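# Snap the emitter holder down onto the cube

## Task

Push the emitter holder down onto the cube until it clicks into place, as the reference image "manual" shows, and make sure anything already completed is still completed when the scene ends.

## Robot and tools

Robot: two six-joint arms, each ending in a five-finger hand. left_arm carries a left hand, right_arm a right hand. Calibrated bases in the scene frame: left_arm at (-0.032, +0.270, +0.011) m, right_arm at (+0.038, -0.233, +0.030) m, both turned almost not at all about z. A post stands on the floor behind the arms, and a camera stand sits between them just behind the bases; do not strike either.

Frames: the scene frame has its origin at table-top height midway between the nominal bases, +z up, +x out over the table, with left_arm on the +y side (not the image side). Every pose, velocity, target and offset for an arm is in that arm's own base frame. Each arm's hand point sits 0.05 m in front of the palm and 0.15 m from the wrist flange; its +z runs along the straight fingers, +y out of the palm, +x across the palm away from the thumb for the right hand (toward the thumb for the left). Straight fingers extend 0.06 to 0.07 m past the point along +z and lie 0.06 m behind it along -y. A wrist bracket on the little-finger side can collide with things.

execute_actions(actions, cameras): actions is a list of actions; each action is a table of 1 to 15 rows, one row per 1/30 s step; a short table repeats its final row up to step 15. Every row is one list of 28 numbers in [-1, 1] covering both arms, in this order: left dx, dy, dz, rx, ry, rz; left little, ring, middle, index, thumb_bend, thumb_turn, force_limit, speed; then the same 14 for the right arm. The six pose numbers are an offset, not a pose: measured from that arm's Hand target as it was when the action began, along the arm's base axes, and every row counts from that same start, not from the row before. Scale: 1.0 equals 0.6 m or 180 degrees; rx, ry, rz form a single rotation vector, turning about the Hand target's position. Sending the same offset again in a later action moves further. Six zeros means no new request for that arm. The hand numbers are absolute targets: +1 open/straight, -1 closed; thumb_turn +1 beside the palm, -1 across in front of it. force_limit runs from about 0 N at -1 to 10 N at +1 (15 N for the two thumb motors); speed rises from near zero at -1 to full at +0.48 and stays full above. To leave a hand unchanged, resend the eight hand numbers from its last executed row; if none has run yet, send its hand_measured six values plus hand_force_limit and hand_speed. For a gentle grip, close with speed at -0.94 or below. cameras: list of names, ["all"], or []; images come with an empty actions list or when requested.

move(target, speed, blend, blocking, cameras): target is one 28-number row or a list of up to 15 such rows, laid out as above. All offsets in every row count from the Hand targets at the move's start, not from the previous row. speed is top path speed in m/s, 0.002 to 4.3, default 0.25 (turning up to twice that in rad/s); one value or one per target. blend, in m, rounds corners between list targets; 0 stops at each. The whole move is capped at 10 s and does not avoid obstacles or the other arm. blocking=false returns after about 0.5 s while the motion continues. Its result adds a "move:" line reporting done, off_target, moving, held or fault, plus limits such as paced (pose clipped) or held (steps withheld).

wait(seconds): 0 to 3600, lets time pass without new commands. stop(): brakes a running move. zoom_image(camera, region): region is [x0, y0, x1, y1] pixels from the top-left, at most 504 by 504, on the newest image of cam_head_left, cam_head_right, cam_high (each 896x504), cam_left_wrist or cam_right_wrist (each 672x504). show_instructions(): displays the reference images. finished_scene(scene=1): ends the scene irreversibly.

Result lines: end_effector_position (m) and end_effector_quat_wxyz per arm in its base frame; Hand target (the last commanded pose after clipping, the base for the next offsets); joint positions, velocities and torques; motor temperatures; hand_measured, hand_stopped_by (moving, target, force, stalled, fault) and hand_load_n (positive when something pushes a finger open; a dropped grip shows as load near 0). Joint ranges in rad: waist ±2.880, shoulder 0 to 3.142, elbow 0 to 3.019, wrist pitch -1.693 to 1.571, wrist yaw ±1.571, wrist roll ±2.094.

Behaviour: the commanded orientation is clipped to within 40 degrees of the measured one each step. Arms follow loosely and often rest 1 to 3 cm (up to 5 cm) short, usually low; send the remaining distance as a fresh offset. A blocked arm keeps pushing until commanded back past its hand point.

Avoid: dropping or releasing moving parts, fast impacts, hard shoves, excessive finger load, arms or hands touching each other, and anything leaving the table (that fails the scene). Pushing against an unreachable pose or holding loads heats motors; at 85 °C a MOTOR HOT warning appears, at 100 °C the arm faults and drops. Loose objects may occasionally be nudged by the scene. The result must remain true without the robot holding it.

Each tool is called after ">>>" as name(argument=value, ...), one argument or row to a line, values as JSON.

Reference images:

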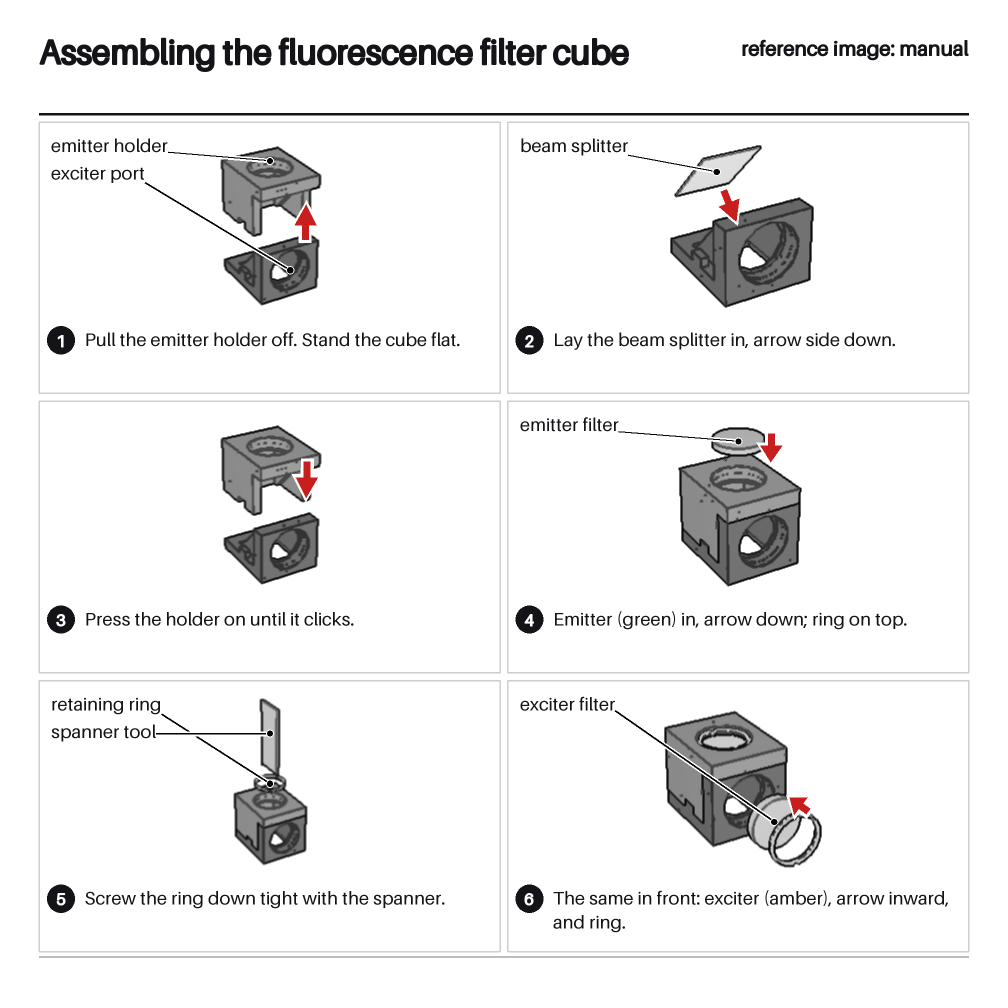

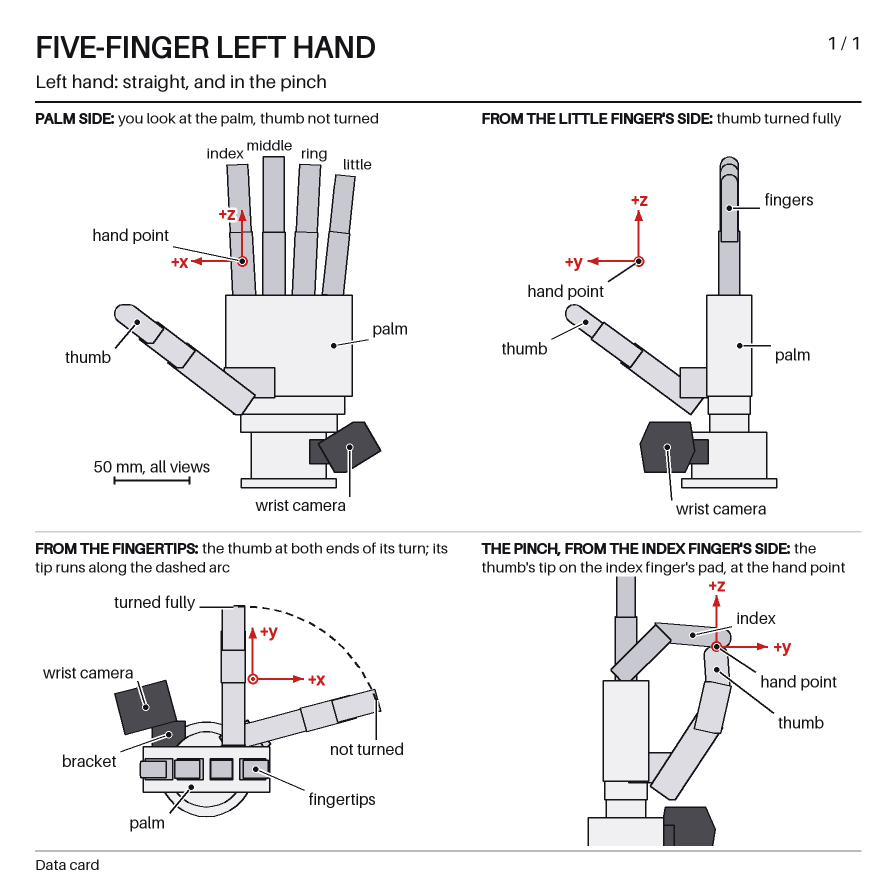

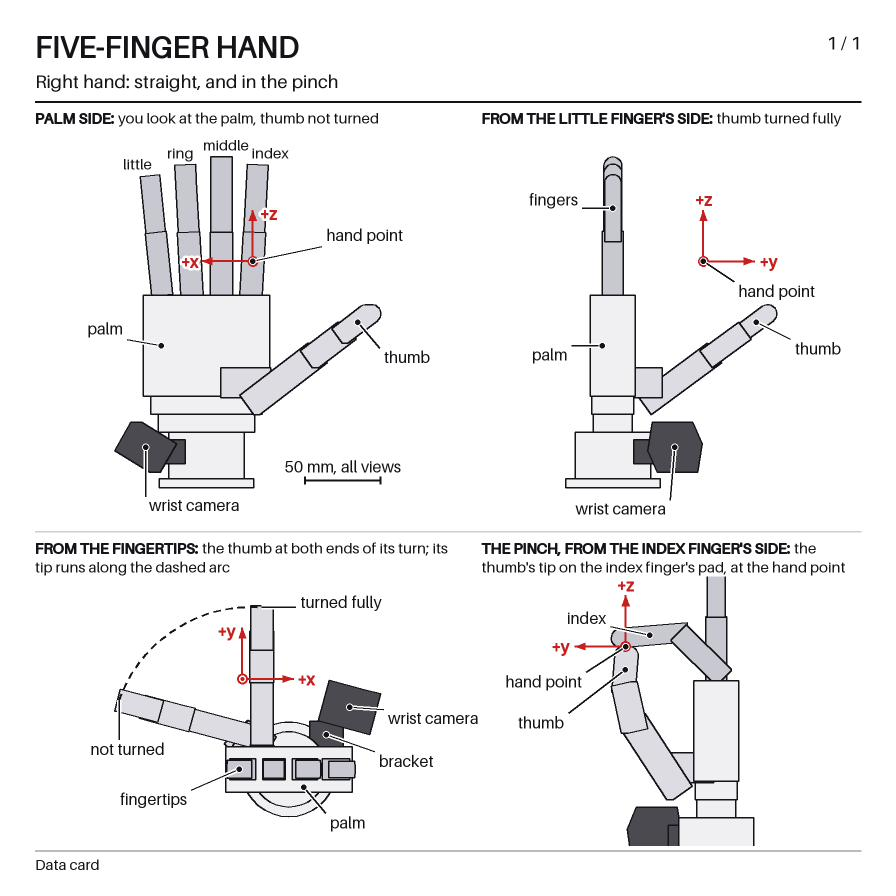

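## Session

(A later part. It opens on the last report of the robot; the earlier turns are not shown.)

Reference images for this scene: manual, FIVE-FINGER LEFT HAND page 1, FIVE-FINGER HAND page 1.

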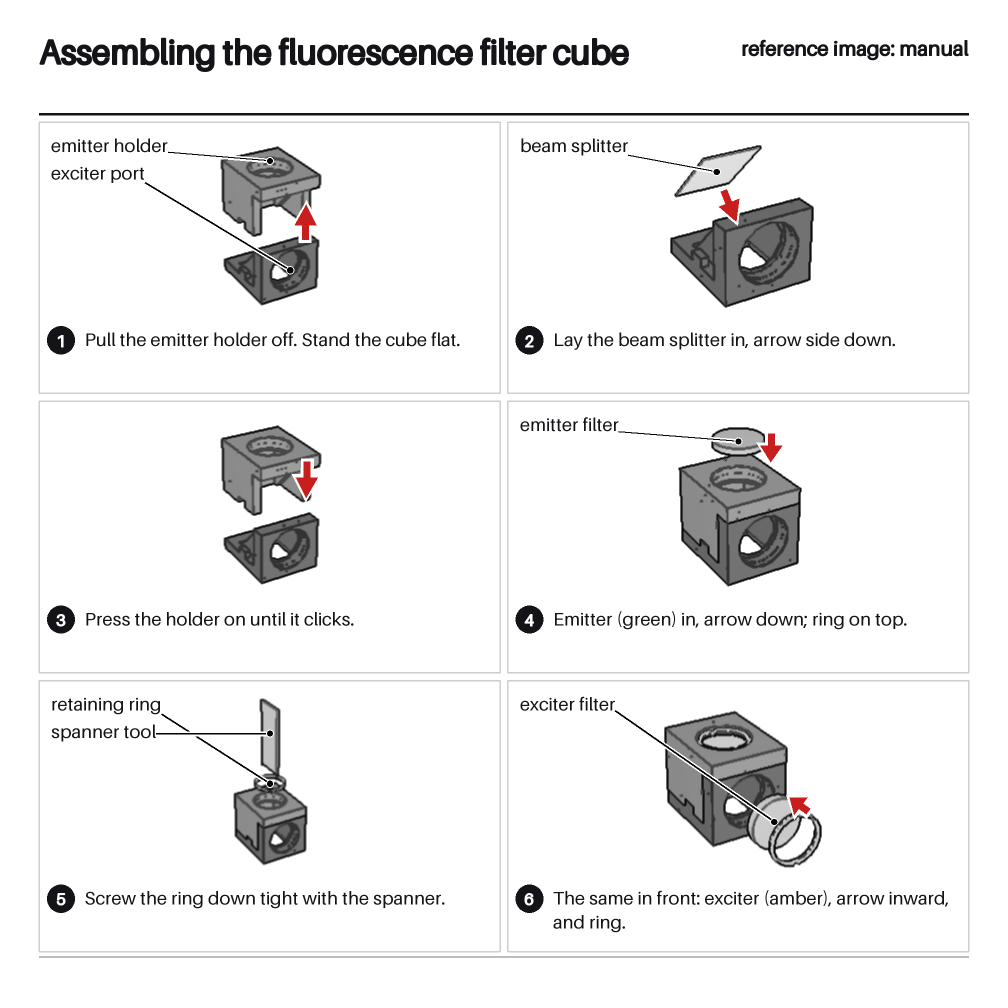

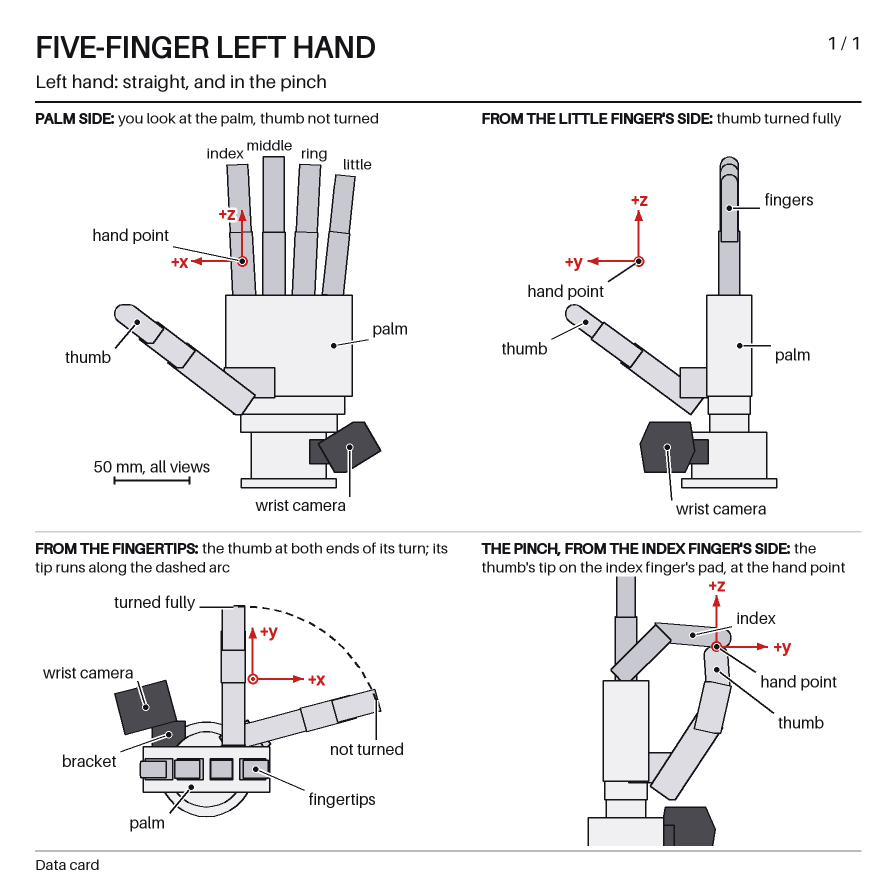

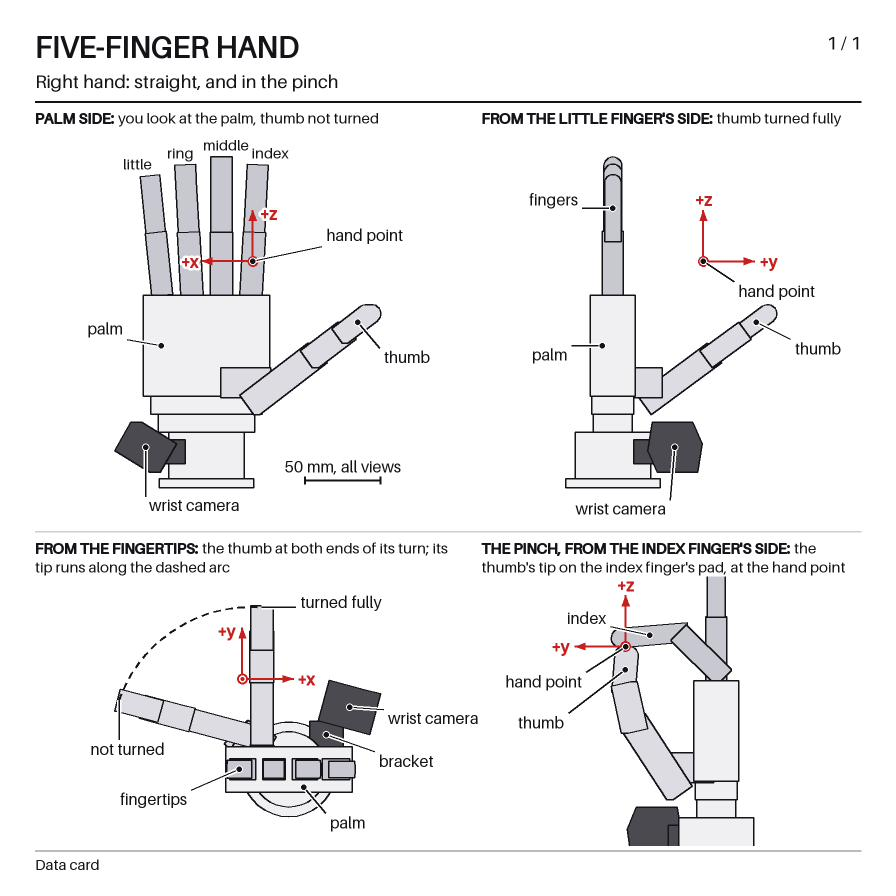

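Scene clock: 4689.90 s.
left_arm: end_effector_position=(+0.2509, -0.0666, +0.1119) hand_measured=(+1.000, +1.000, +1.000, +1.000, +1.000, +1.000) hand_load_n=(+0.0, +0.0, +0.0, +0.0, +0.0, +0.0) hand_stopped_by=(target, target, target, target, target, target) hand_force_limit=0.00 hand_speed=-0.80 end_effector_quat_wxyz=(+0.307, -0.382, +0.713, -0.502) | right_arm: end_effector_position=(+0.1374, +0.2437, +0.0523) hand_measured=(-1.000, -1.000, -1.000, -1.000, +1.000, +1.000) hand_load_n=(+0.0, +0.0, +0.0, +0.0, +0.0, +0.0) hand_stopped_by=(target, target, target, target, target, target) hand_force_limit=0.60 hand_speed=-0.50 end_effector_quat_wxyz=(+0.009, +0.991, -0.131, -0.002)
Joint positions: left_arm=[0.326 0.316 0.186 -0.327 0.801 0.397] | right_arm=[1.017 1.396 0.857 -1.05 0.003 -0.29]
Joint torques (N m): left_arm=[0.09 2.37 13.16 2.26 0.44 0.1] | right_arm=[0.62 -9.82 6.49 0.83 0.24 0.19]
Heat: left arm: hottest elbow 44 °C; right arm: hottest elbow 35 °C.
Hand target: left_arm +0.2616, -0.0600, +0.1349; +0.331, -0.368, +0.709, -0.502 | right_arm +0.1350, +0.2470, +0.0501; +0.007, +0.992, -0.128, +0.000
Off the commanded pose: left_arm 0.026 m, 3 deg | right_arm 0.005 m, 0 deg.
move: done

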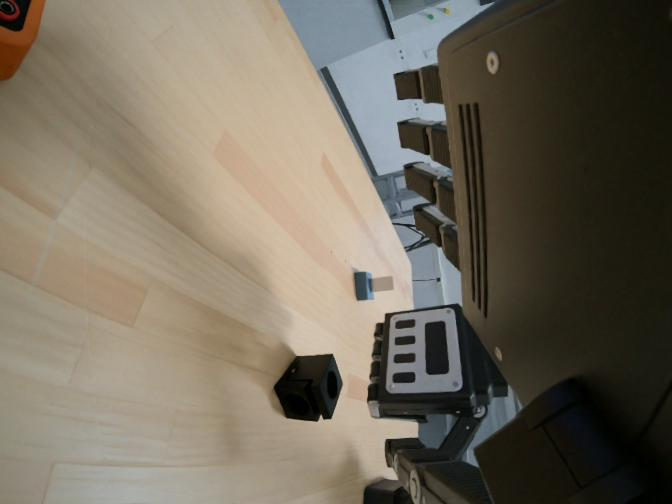

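>>> wait(
  seconds=0.1,
  cameras=["cam_head_left","cam_head_right","cam_right_wrist"],
)

Scene clock: 4695.10 s.
left_arm: end_effector_position=(+0.2509, -0.0666, +0.1119) hand_measured=(+1.000, +1.000, +1.000, +1.000, +1.000, +1.000) hand_load_n=(+0.0, +0.0, +0.0, +0.0, +0.0, -0.5) hand_stopped_by=(target, target, target, target, target, target) hand_force_limit=0.00 hand_speed=-0.80 end_effector_quat_wxyz=(+0.307, -0.382, +0.713, -0.502) | right_arm: end_effector_position=(+0.1373, +0.2437, +0.0523) hand_measured=(-1.000, -1.000, -1.000, -1.000, +1.000, +1.000) hand_load_n=(+0.0, +0.0, +0.0, +0.0, -0.5, +0.0) hand_stopped_by=(target, target, target, target, target, target) hand_force_limit=0.60 hand_speed=-0.50 end_effector_quat_wxyz=(+0.009, +0.991, -0.131, -0.002)
Joint positions: left_arm=[0.326 0.316 0.186 -0.327 0.801 0.397] | right_arm=[1.017 1.396 0.857 -1.05 0.003 -0.29]
Joint torques (N m): left_arm=[-0.03 2.14 13.11 2.29 0.43 0.11] | right_arm=[0.56 -9.88 6.49 0.92 0.24 0.18]
Heat: left arm: hottest elbow 45 °C; right arm: hottest elbow 35 °C.
Hand target: left_arm +0.2616, -0.0600, +0.1349; +0.331, -0.368, +0.709, -0.502 | right_arm +0.1349, +0.2470, +0.0501; +0.007, +0.992, -0.128, +0.000
Off the commanded pose: left_arm 0.026 m, 3 deg | right_arm 0.005 m, 0 deg.
wait: 0.10 s; at rest from the start

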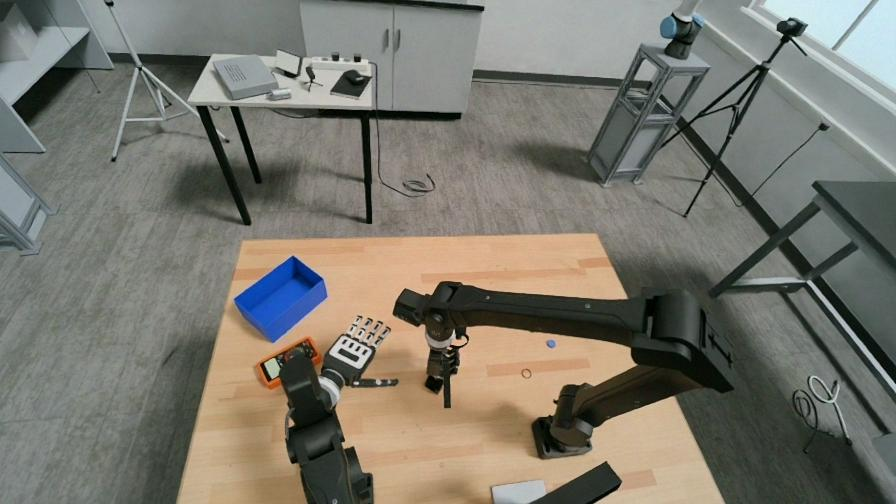

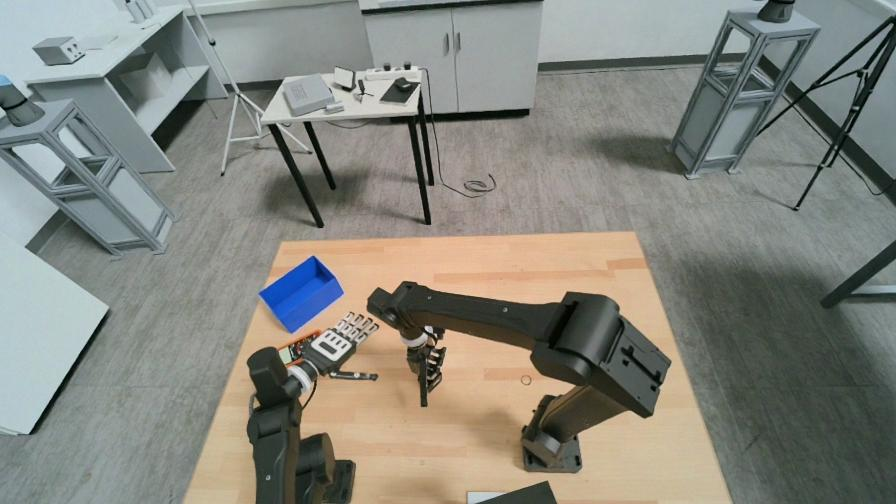

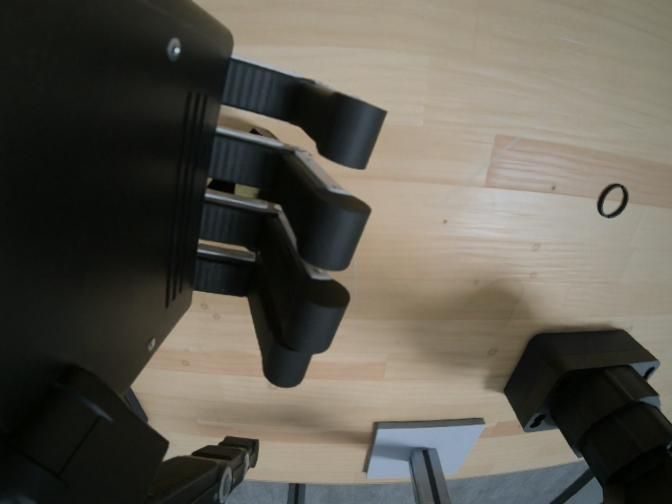

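>>> zoom_image(
  camera="cam_head_left",
  region=[390, 330, 490, 420],
)

>>> zoom_image(
  camera="cam_right_wrist",
  region=[150, 60, 400, 310],
)

Scaled by 5.040.

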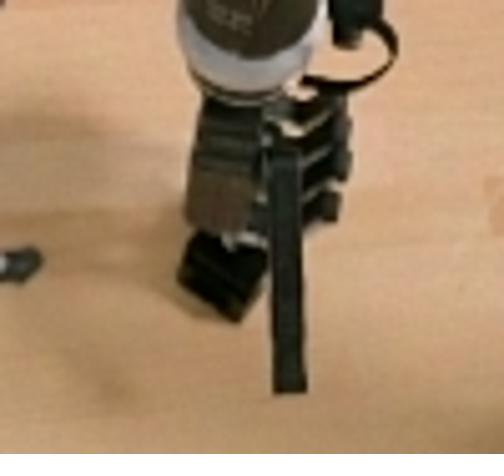

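Scaled by 2.016 from the camera's image (finer frame: 960x720).

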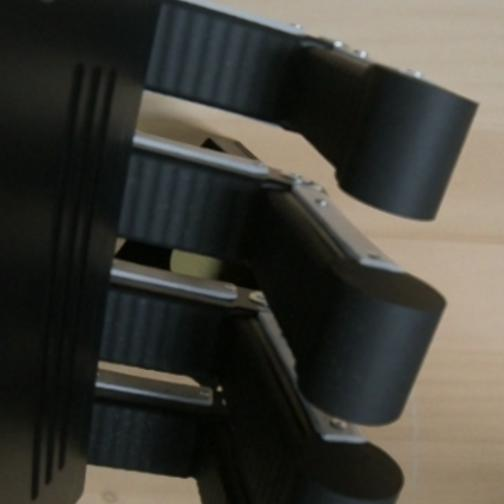

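>>> move(
  target=[
    [0,0,0,0,0,0,1,1,1,1,1,1,0,-0.8,0,0,-0.068,0,0,0,-1,-1,-1,-1,1,1,0.6,-0.5],
  ],
  speed=0.04,
  cameras=["cam_left_wrist"],
)

>>> zoom_image(
  camera="cam_left_wrist",
  region=[250, 320, 370, 440],
)

Scene clock: 4712.07 s.
left_arm: end_effector_position=(+0.2509, -0.0666, +0.1119) hand_measured=(+1.000, +1.000, +1.000, +1.000, +1.000, +1.000) hand_load_n=(+0.0, +0.0, +0.0, +0.0, +0.0, +0.0) hand_stopped_by=(target, target, target, target, target, target) hand_force_limit=0.00 hand_speed=-0.80 end_effector_quat_wxyz=(+0.307, -0.382, +0.713, -0.502) | right_arm: end_effector_position=(+0.1378, +0.2446, +0.0174) hand_measured=(-1.000, -1.000, -1.000, -1.000, +1.000, +1.000) hand_load_n=(+0.0, +0.0, +0.0, +0.0, +0.0, +0.0) hand_stopped_by=(target, target, target, target, target, target) hand_force_limit=0.60 hand_speed=-0.50 end_effector_quat_wxyz=(+0.007, +0.991, -0.131, -0.002)
Joint positions: left_arm=[0.326 0.316 0.186 -0.327 0.801 0.397] | right_arm=[1.017 1.455 0.81 -0.939 0.002 -0.29]
Joint torques (N m): left_arm=[0.21 2.14 13.16 2.25 0.43 0.09] | right_arm=[0.56 -9.17 5.5 1.44 0.25 0.18]
Motor temperatures (°C): left_arm=[26 24 47 27 24 24] | right_arm=[26 25 34 23 24 25]
Heat: left arm: hottest elbow 47 °C; right arm: hottest elbow 34 °C.
Hand target: left_arm +0.2616, -0.0600, +0.1349; +0.331, -0.368, +0.709, -0.502 | right_arm +0.1349, +0.2470, +0.0092; +0.007, +0.992, -0.128, +0.000
Off the commanded pose: left_arm 0.026 m, 3 deg | right_arm 0.009 m, 0 deg.
move: done

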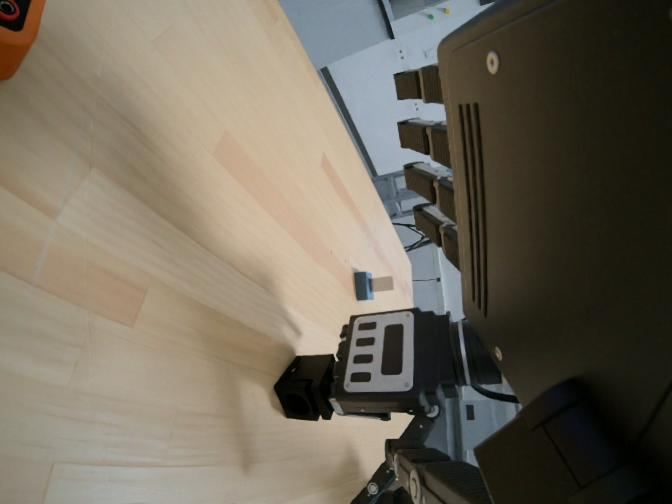

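Scaled by 4.200 from the camera's image (finer frame: 960x720).

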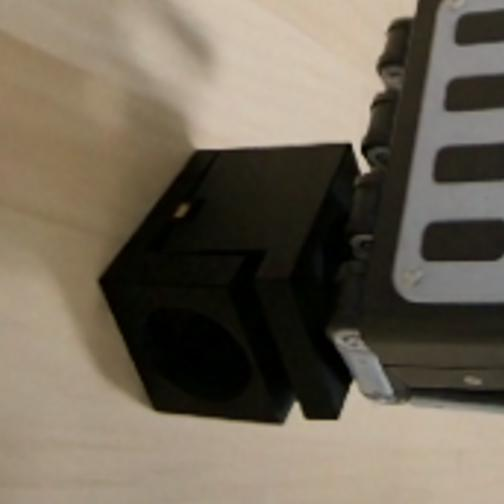

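>>> move(
  target=[
    [0,0,0,0,0,0,1,1,1,1,1,1,0,-0.8,0,0,0.045,0,0,0,-1,-1,-1,-1,1,1,0.6,-0.5],
    [0,0,0,0,0,0,1,1,1,1,1,1,0,-0.8,-0.025,0.006,0.045,0,0,0,-1,-1,-1,-1,1,1,0.6,-0.5],
    [0,0,0,0,0,0,1,1,1,1,1,1,0,-0.8,-0.025,0.006,-0.003,0,0,0,-1,-1,-1,-1,1,1,0.6,-0.5],
    [0,0,0,0,0,0,1,1,1,1,1,1,0,-0.8,-0.045,0.028,-0.01,0,0,0,-1,-1,-1,-1,1,1,0.6,-0.5],
  ],
  speed=0.05,
  cameras=["cam_left_wrist"],
)

>>> zoom_image(
  camera="cam_left_wrist",
  region=[250, 320, 370, 440],
)

Scene clock: 4721.10 s.
left_arm: end_effector_position=(+0.2509, -0.0666, +0.1119) hand_measured=(+1.000, +1.000, +1.000, +1.000, +1.000, +1.000) hand_load_n=(+0.0, +0.0, +0.0, +0.0, +0.0, +0.0) hand_stopped_by=(target, target, target, target, target, target) hand_force_limit=0.00 hand_speed=-0.80 end_effector_quat_wxyz=(+0.307, -0.382, +0.713, -0.502) | right_arm: end_effector_position=(+0.1160, +0.2568, +0.0165) hand_measured=(-1.000, -1.000, -1.000, -1.000, +1.000, +1.000) hand_load_n=(+0.0, +0.0, +0.0, +0.0, +0.0, +0.0) hand_stopped_by=(target, target, target, target, target, target) hand_force_limit=0.60 hand_speed=-0.50 end_effector_quat_wxyz=(+0.001, +0.991, -0.132, +0.006)
Joint positions: left_arm=[0.326 0.316 0.186 -0.327 0.801 0.397] | right_arm=[1.095 1.443 0.798 -0.924 0.012 -0.212]
Joint torques (N m): left_arm=[0.15 2.43 13.11 2.3 0.45 0.1] | right_arm=[1.67 -6.71 6.17 1.51 -0.12 0.3]
Heat: left arm: hottest elbow 48 °C; right arm: hottest elbow 34 °C.
Hand target: left_arm +0.2616, -0.0600, +0.1349; +0.331, -0.368, +0.709, -0.502 | right_arm +0.1079, +0.2638, +0.0033; +0.007, +0.992, -0.128, +0.000
Off the commanded pose: left_arm 0.026 m, 3 deg | right_arm 0.017 m, 1 deg.
move: off_target (right_arm)

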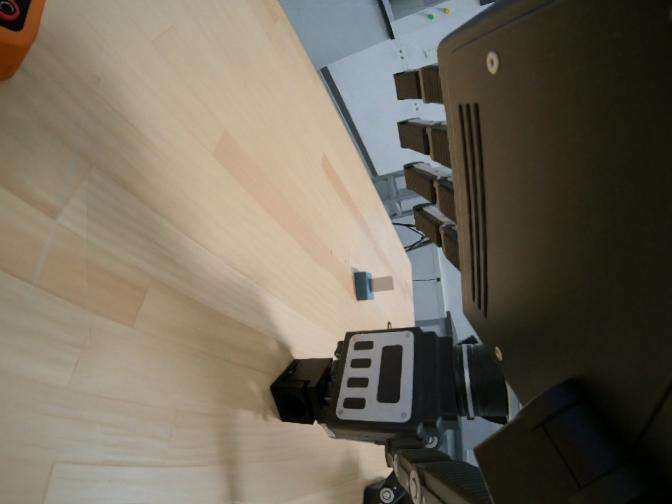

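Scaled by 4.200 from the camera's image (finer frame: 960x720).

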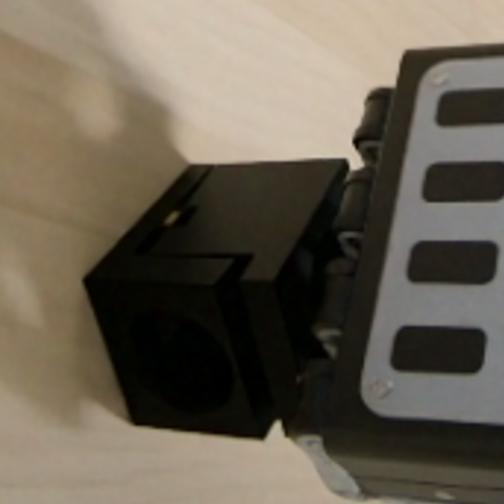

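>>> move(
  target=[
    [0,0,0,0,0,0,1,1,1,1,1,1,0,-0.8,-0.035,-0.061,-0.1,-0.035,0.025,0,-1,-1,-1,-1,1,1,0.6,-0.5],
  ],
  speed=0.05,
  cameras=["cam_left_wrist"],
)

>>> zoom_image(
  camera="cam_left_wrist",
  region=[250, 330, 350, 430],
)

Scene clock: 4728.97 s.
left_arm: end_effector_position=(+0.2509, -0.0666, +0.1119) hand_measured=(+1.000, +1.000, +1.000, +1.000, +1.000, +1.000) hand_load_n=(+0.0, +0.0, +0.0, -0.5, +0.0, +0.0) hand_stopped_by=(target, target, target, target, target, target) hand_force_limit=0.00 hand_speed=-0.80 end_effector_quat_wxyz=(+0.307, -0.382, +0.713, -0.502) | right_arm: end_effector_position=(+0.1138, +0.2534, +0.0128) hand_measured=(-1.000, -1.000, -1.000, -1.000, +1.000, +1.000) hand_load_n=(+0.0, -0.5, +0.0, +0.0, +0.0, +0.0) hand_stopped_by=(target, target, target, target, target, target) hand_force_limit=0.60 hand_speed=-0.50 end_effector_quat_wxyz=(+0.005, +0.992, -0.129, +0.003)
Joint positions: left_arm=[0.326 0.316 0.186 -0.327 0.801 0.397] | right_arm=[1.095 1.448 0.789 -0.919 0.009 -0.216]
Joint torques (N m): left_arm=[0.26 2.08 13.14 2.28 0.44 0.1] | right_arm=[0.67 0.97 -0.03 3.15 -0.67 0.25]
Heat: left arm: hottest elbow 49 °C; right arm: hottest elbow 34 °C.
Hand target: left_arm +0.2616, -0.0600, +0.1349; +0.331, -0.368, +0.709, -0.502 | right_arm +0.0869, +0.2272, -0.0567; +0.066, +0.989, -0.128, -0.032
Off the commanded pose: left_arm 0.026 m, 3 deg | right_arm 0.079 m, 8 deg.
move: off_target (right_arm)

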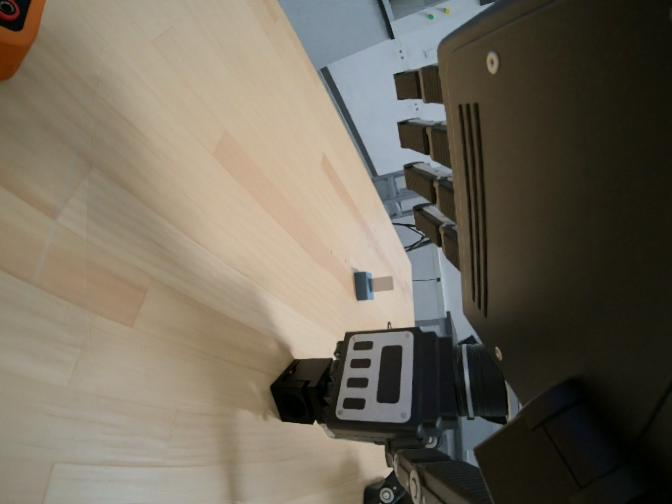

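Scaled by 5.040 from the camera's image (finer frame: 960x720).

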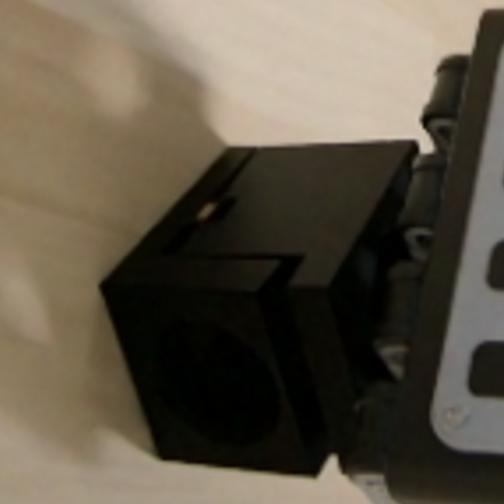

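>>> move(
  target=[
    [0,0,0,0,0,0,1,1,1,1,1,1,0,-0.8,-0.018,-0.032,-0.055,-0.018,0.012,0,-1,-1,-1,-1,1,1,0.6,-0.5],
  ],
  speed=0.05,
  cameras=["cam_left_wrist"],
)

>>> zoom_image(
  camera="cam_left_wrist",
  region=[250, 330, 350, 430],
)

Scene clock: 4732.30 s.
left_arm: end_effector_position=(+0.2509, -0.0666, +0.1119) hand_measured=(+1.000, +1.000, +1.000, +1.000, +1.000, +1.000) hand_load_n=(+0.0, +0.0, +0.0, +0.0, +0.0, +0.0) hand_stopped_by=(target, target, target, target, target, target) hand_force_limit=0.00 hand_speed=-0.80 end_effector_quat_wxyz=(+0.307, -0.382, +0.713, -0.502) | right_arm: end_effector_position=(+0.1126, +0.2543, +0.0118) hand_measured=(-1.000, -1.000, -1.000, -1.000, +1.000, +1.000) hand_load_n=(+0.0, +0.0, -1.0, +0.0, +0.0, +0.0) hand_stopped_by=(target, target, target, target, target, target) hand_force_limit=0.60 hand_speed=-0.50 end_effector_quat_wxyz=(+0.002, +0.992, -0.128, +0.000)
Joint positions: left_arm=[0.326 0.316 0.186 -0.327 0.801 0.397] | right_arm=[1.095 1.448 0.786 -0.912 0.001 -0.219]
Joint torques (N m): left_arm=[0.21 2.49 13.12 2.21 0.45 0.09] | right_arm=[0.32 4.54 -3.15 3.54 -0.64 0.21]
Heat: left arm: hottest elbow 49 °C; right arm: hottest elbow 33 °C.
Hand target: left_arm +0.2616, -0.0600, +0.1349; +0.331, -0.368, +0.709, -0.502 | right_arm +0.0762, +0.2082, -0.0897; +0.096, +0.986, -0.127, -0.047
Off the commanded pose: left_arm 0.026 m, 3 deg | right_arm 0.117 m, 12 deg.
move: off_target (right_arm)

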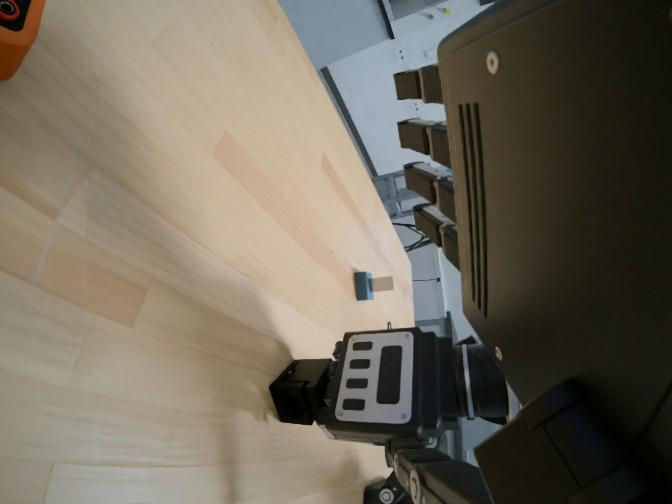

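Scaled by 5.040 from the camera's image (finer frame: 960x720).

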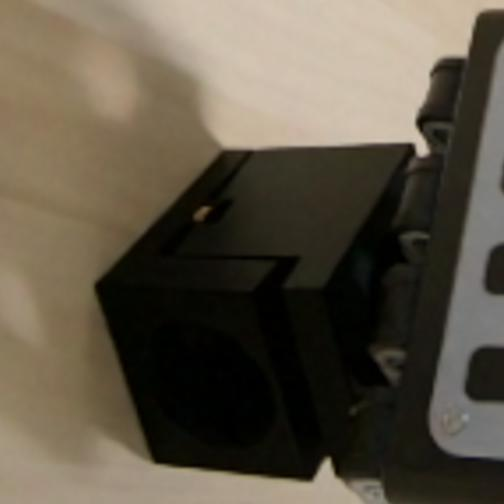

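>>> move(
  target=[
    [0,0,0,0,0,0,1,1,1,1,1,1,0,-0.8,0,0,0,-0.03,0.03,0,-1,-1,-1,-1,1,1,0.6,-0.5],
  ],
  speed=0.04,
  cameras=["cam_left_wrist"],
)

>>> zoom_image(
  camera="cam_left_wrist",
  region=[250, 330, 350, 430],
)

Scene clock: 4762.13 s.
left_arm: end_effector_position=(+0.2509, -0.0666, +0.1119) hand_measured=(+1.000, +1.000, +1.000, +1.000, +1.000, +1.000) hand_load_n=(+0.0, +0.0, +0.0, +0.0, +0.0, +0.0) hand_stopped_by=(target, target, target, target, target, target) hand_force_limit=0.00 hand_speed=-0.80 end_effector_quat_wxyz=(+0.307, -0.382, +0.713, -0.502) | right_arm: end_effector_position=(+0.1126, +0.2537, +0.0146) hand_measured=(-1.000, -1.000, -1.000, -1.000, +1.000, +1.000) hand_load_n=(-0.5, +0.0, -0.5, +0.0, +0.0, +0.0) hand_stopped_by=(target, target, target, target, target, target) hand_force_limit=0.60 hand_speed=-0.50 end_effector_quat_wxyz=(+0.039, +0.991, -0.124, -0.030)
Joint positions: left_arm=[0.326 0.316 0.186 -0.327 0.801 0.397] | right_arm=[1.08 1.516 0.844 -0.995 -0.028 -0.243]
Joint torques (N m): left_arm=[0.26 2.2 13.15 2.29 0.44 0.09] | right_arm=[-0.15 7.24 -1.81 2.76 -0.86 0.18]
Heat: left arm: hottest elbow 51 °C; right arm: hottest elbow 32 °C.
Hand target: left_arm +0.2616, -0.0600, +0.1349; +0.331, -0.368, +0.709, -0.502 | right_arm +0.0762, +0.2081, -0.0898; +0.149, +0.977, -0.125, -0.087
Off the commanded pose: left_arm 0.026 m, 3 deg | right_arm 0.119 m, 14 deg.
move: off_target (right_arm)

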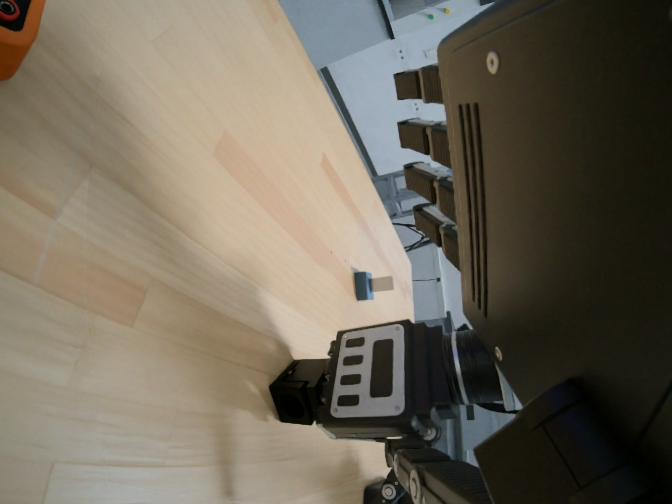

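Scaled by 5.040 from the camera's image (finer frame: 960x720).

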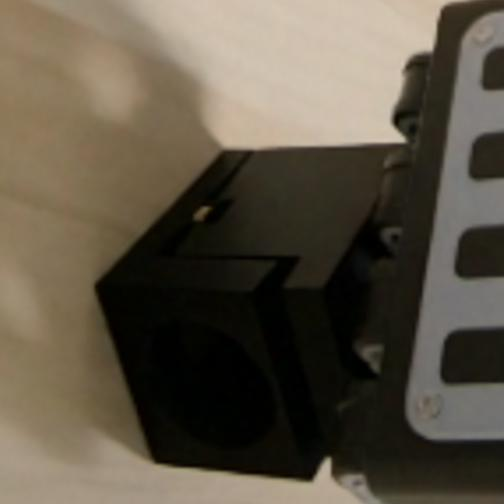

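>>> move(
  target=[
    [0,0,0,0,0,0,1,1,1,1,1,1,0,-0.8,0.063,0.076,0.172,0.083,-0.067,0,-1,-1,-1,-1,1,1,0.6,-0.5],
    [0,0,0,0,0,0,1,1,1,1,1,1,0,-0.8,0.063,0.076,0.25,0.083,-0.067,0,-1,-1,-1,-1,1,1,0.6,-0.5],
  ],
  speed=0.05,
  cameras=["cam_left_wrist"],
)

>>> zoom_image(
  camera="cam_left_wrist",
  region=[250, 330, 350, 430],
)

Scene clock: 4781.83 s.
left_arm: end_effector_position=(+0.2509, -0.0666, +0.1119) hand_measured=(+1.000, +1.000, +1.000, +1.000, +1.000, +1.000) hand_load_n=(+0.0, +0.0, +0.0, -0.5, +0.0, +0.0) hand_stopped_by=(target, target, target, target, target, target) hand_force_limit=0.00 hand_speed=-0.80 end_effector_quat_wxyz=(+0.307, -0.382, +0.713, -0.502) | right_arm: end_effector_position=(+0.1067, +0.2340, +0.0438) hand_measured=(-1.000, -1.000, -1.000, -1.000, +1.000, +1.000) hand_load_n=(+0.0, +0.0, +0.0, +0.5, +0.0, +0.0) hand_stopped_by=(target, target, target, target, target, target) hand_force_limit=0.60 hand_speed=-0.50 end_effector_quat_wxyz=(+0.031, +0.991, -0.131, -0.010)
Joint positions: left_arm=[0.326 0.316 0.186 -0.327 0.801 0.397] | right_arm=[1.082 1.387 0.811 -1.06 0.002 -0.226]
Joint torques (N m): left_arm=[0.32 2.2 13.07 2.36 0.42 0.11] | right_arm=[0.32 -11.11 9.85 0.1 0.22 0.14]
Motor temperatures (°C): left_arm=[26 24 52 27 24 24] | right_arm=[26 25 31 24 26 25]
Heat: left arm: hottest elbow 52 °C; right arm: hottest elbow 31 °C.
Hand target: left_arm +0.2616, -0.0600, +0.1349; +0.331, -0.368, +0.709, -0.502 | right_arm +0.1139, +0.2537, +0.0602; +0.007, +0.992, -0.127, +0.000
Off the commanded pose: left_arm 0.026 m, 3 deg | right_arm 0.027 m, 3 deg.
move: off_target (right_arm)

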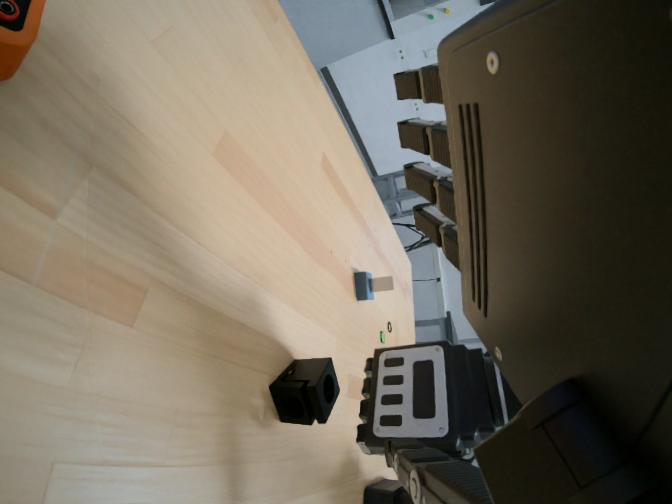

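Scaled by 5.040 from the camera's image (finer frame: 960x720).

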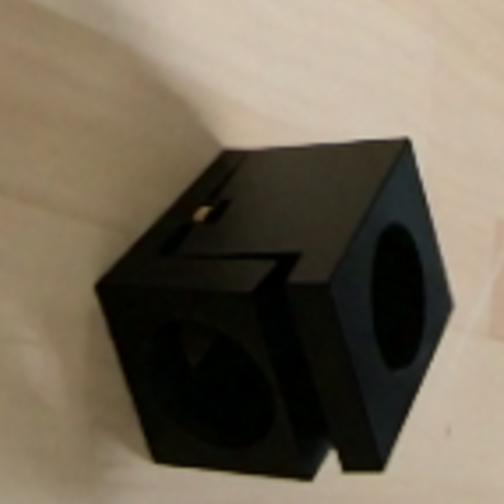

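>>> move(
  target=[
    [0,0.1,0,0,0,0,1,1,1,1,1,1,0,-0.8,0.03,-0.09,0.16,0,0,0,1,1,1,1,1,1,0.6,-0.5],
    [0,0.1,0,0,0,0,1,1,1,1,1,1,0,-0.8,0.089,-0.05,0.18,0.4205,-0.0169,0.1729,1,1,1,1,1,1,0.6,-0.5],
    [0,0.1,0,0,0,0,1,1,1,1,1,1,0,-0.8,0.089,-0.028,0.03,0.4205,-0.0169,0.1729,1,1,1,1,1,1,0.6,-0.5],
  ],
  speed=[0.2,0.25,0.1],
  cameras=["cam_right_wrist","cam_head_right"],
)

Scene clock: 4800.87 s.
left_arm: end_effector_position=(+0.2542, -0.0095, +0.1177) hand_measured=(+1.000, +1.000, +1.000, +1.000, +1.000, +1.000) hand_load_n=(+0.0, -0.5, +0.0, +0.0, +0.0, +0.0) hand_stopped_by=(target, target, target, target, target, target) hand_force_limit=0.00 hand_speed=-0.80 end_effector_quat_wxyz=(+0.315, -0.376, +0.708, -0.507) | right_arm: end_effector_position=(+0.1708, +0.2342, +0.0794) hand_measured=(+1.000, +1.000, +1.000, +1.000, +1.000, +1.000) hand_load_n=(+0.0, +0.0, +0.0, +0.0, +0.5, -0.5) hand_stopped_by=(target, target, target, target, target, target) hand_force_limit=0.60 hand_speed=-0.50 end_effector_quat_wxyz=(-0.600, +0.786, +0.145, -0.049)
Joint positions: left_arm=[0.679 0.54 0.267 -0.424 1.107 0.711] | right_arm=[0.315 1.181 0.501 -0.715 -1.287 -1.49]
Joint torques (N m): left_arm=[0.26 0.79 12.49 1.18 0.67 0.11] | right_arm=[0.67 -6.24 5.97 1.21 -0.53 0.19]
Heat: left arm: hottest elbow 50 °C; right arm: hottest elbow 32 °C.
Hand target: left_arm +0.2617, +0.0001, +0.1350; +0.331, -0.368, +0.709, -0.502 | right_arm +0.1674, +0.2369, +0.0783; -0.599, +0.785, +0.150, -0.051
Off the commanded pose: left_arm 0.021 m, 2 deg | right_arm 0.005 m, 1 deg.
move: off_target (left_arm)
Images, in order (width x height): cam_head_right 896x504, cam_right_wrist 672x504.

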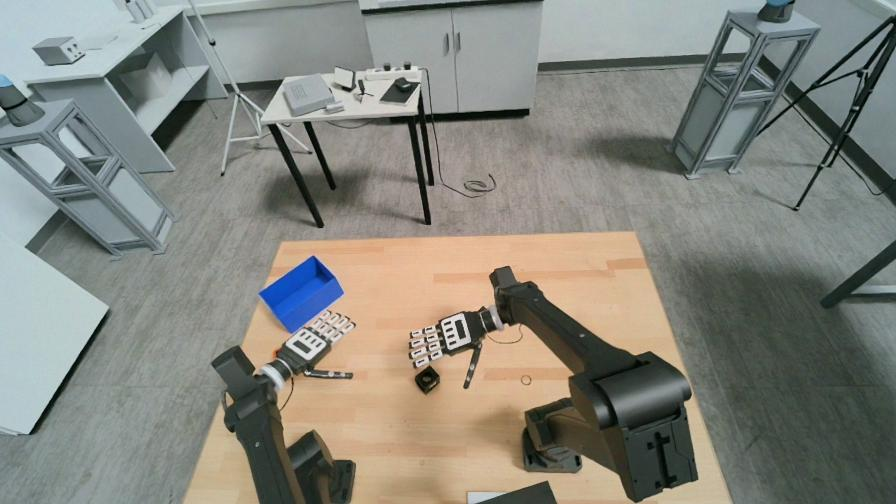

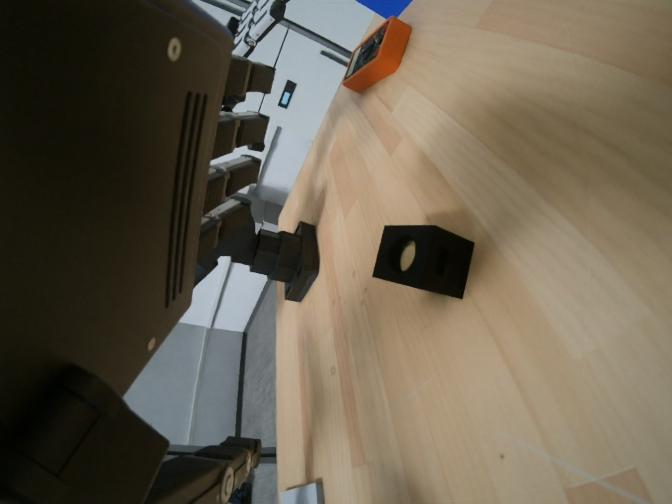

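>>> zoom_image(
  camera="cam_right_wrist",
  region=[365, 215, 485, 305],
)

Scaled by 4.200 from the camera's image (finer frame: 960x720).

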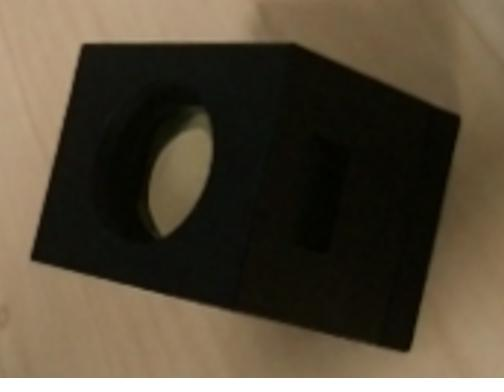

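>>> zoom_image(
  camera="cam_right_wrist",
  region=[380, 228, 430, 284],
)

>>> zoom_image(
  camera="cam_right_wrist",
  region=[425, 225, 485, 305],
)

Scaled by 9.000 from the camera's image (finer frame: 960x720).

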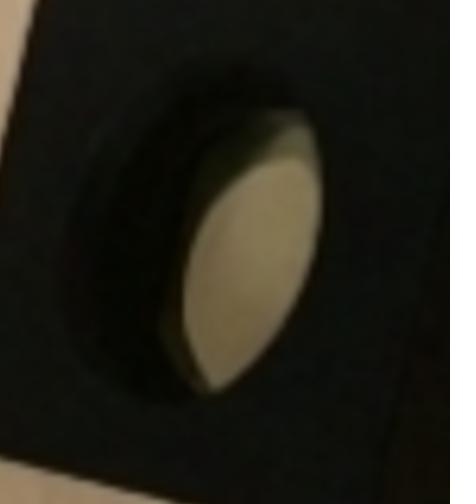

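Scaled by 6.300 from the camera's image (finer frame: 960x720).

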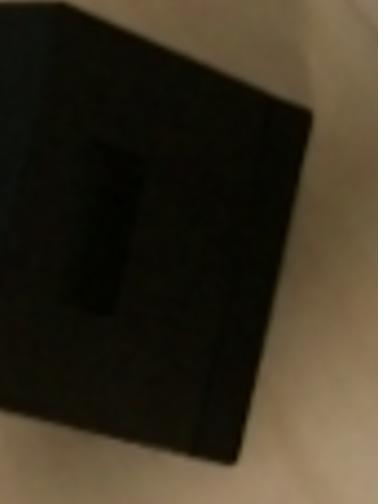

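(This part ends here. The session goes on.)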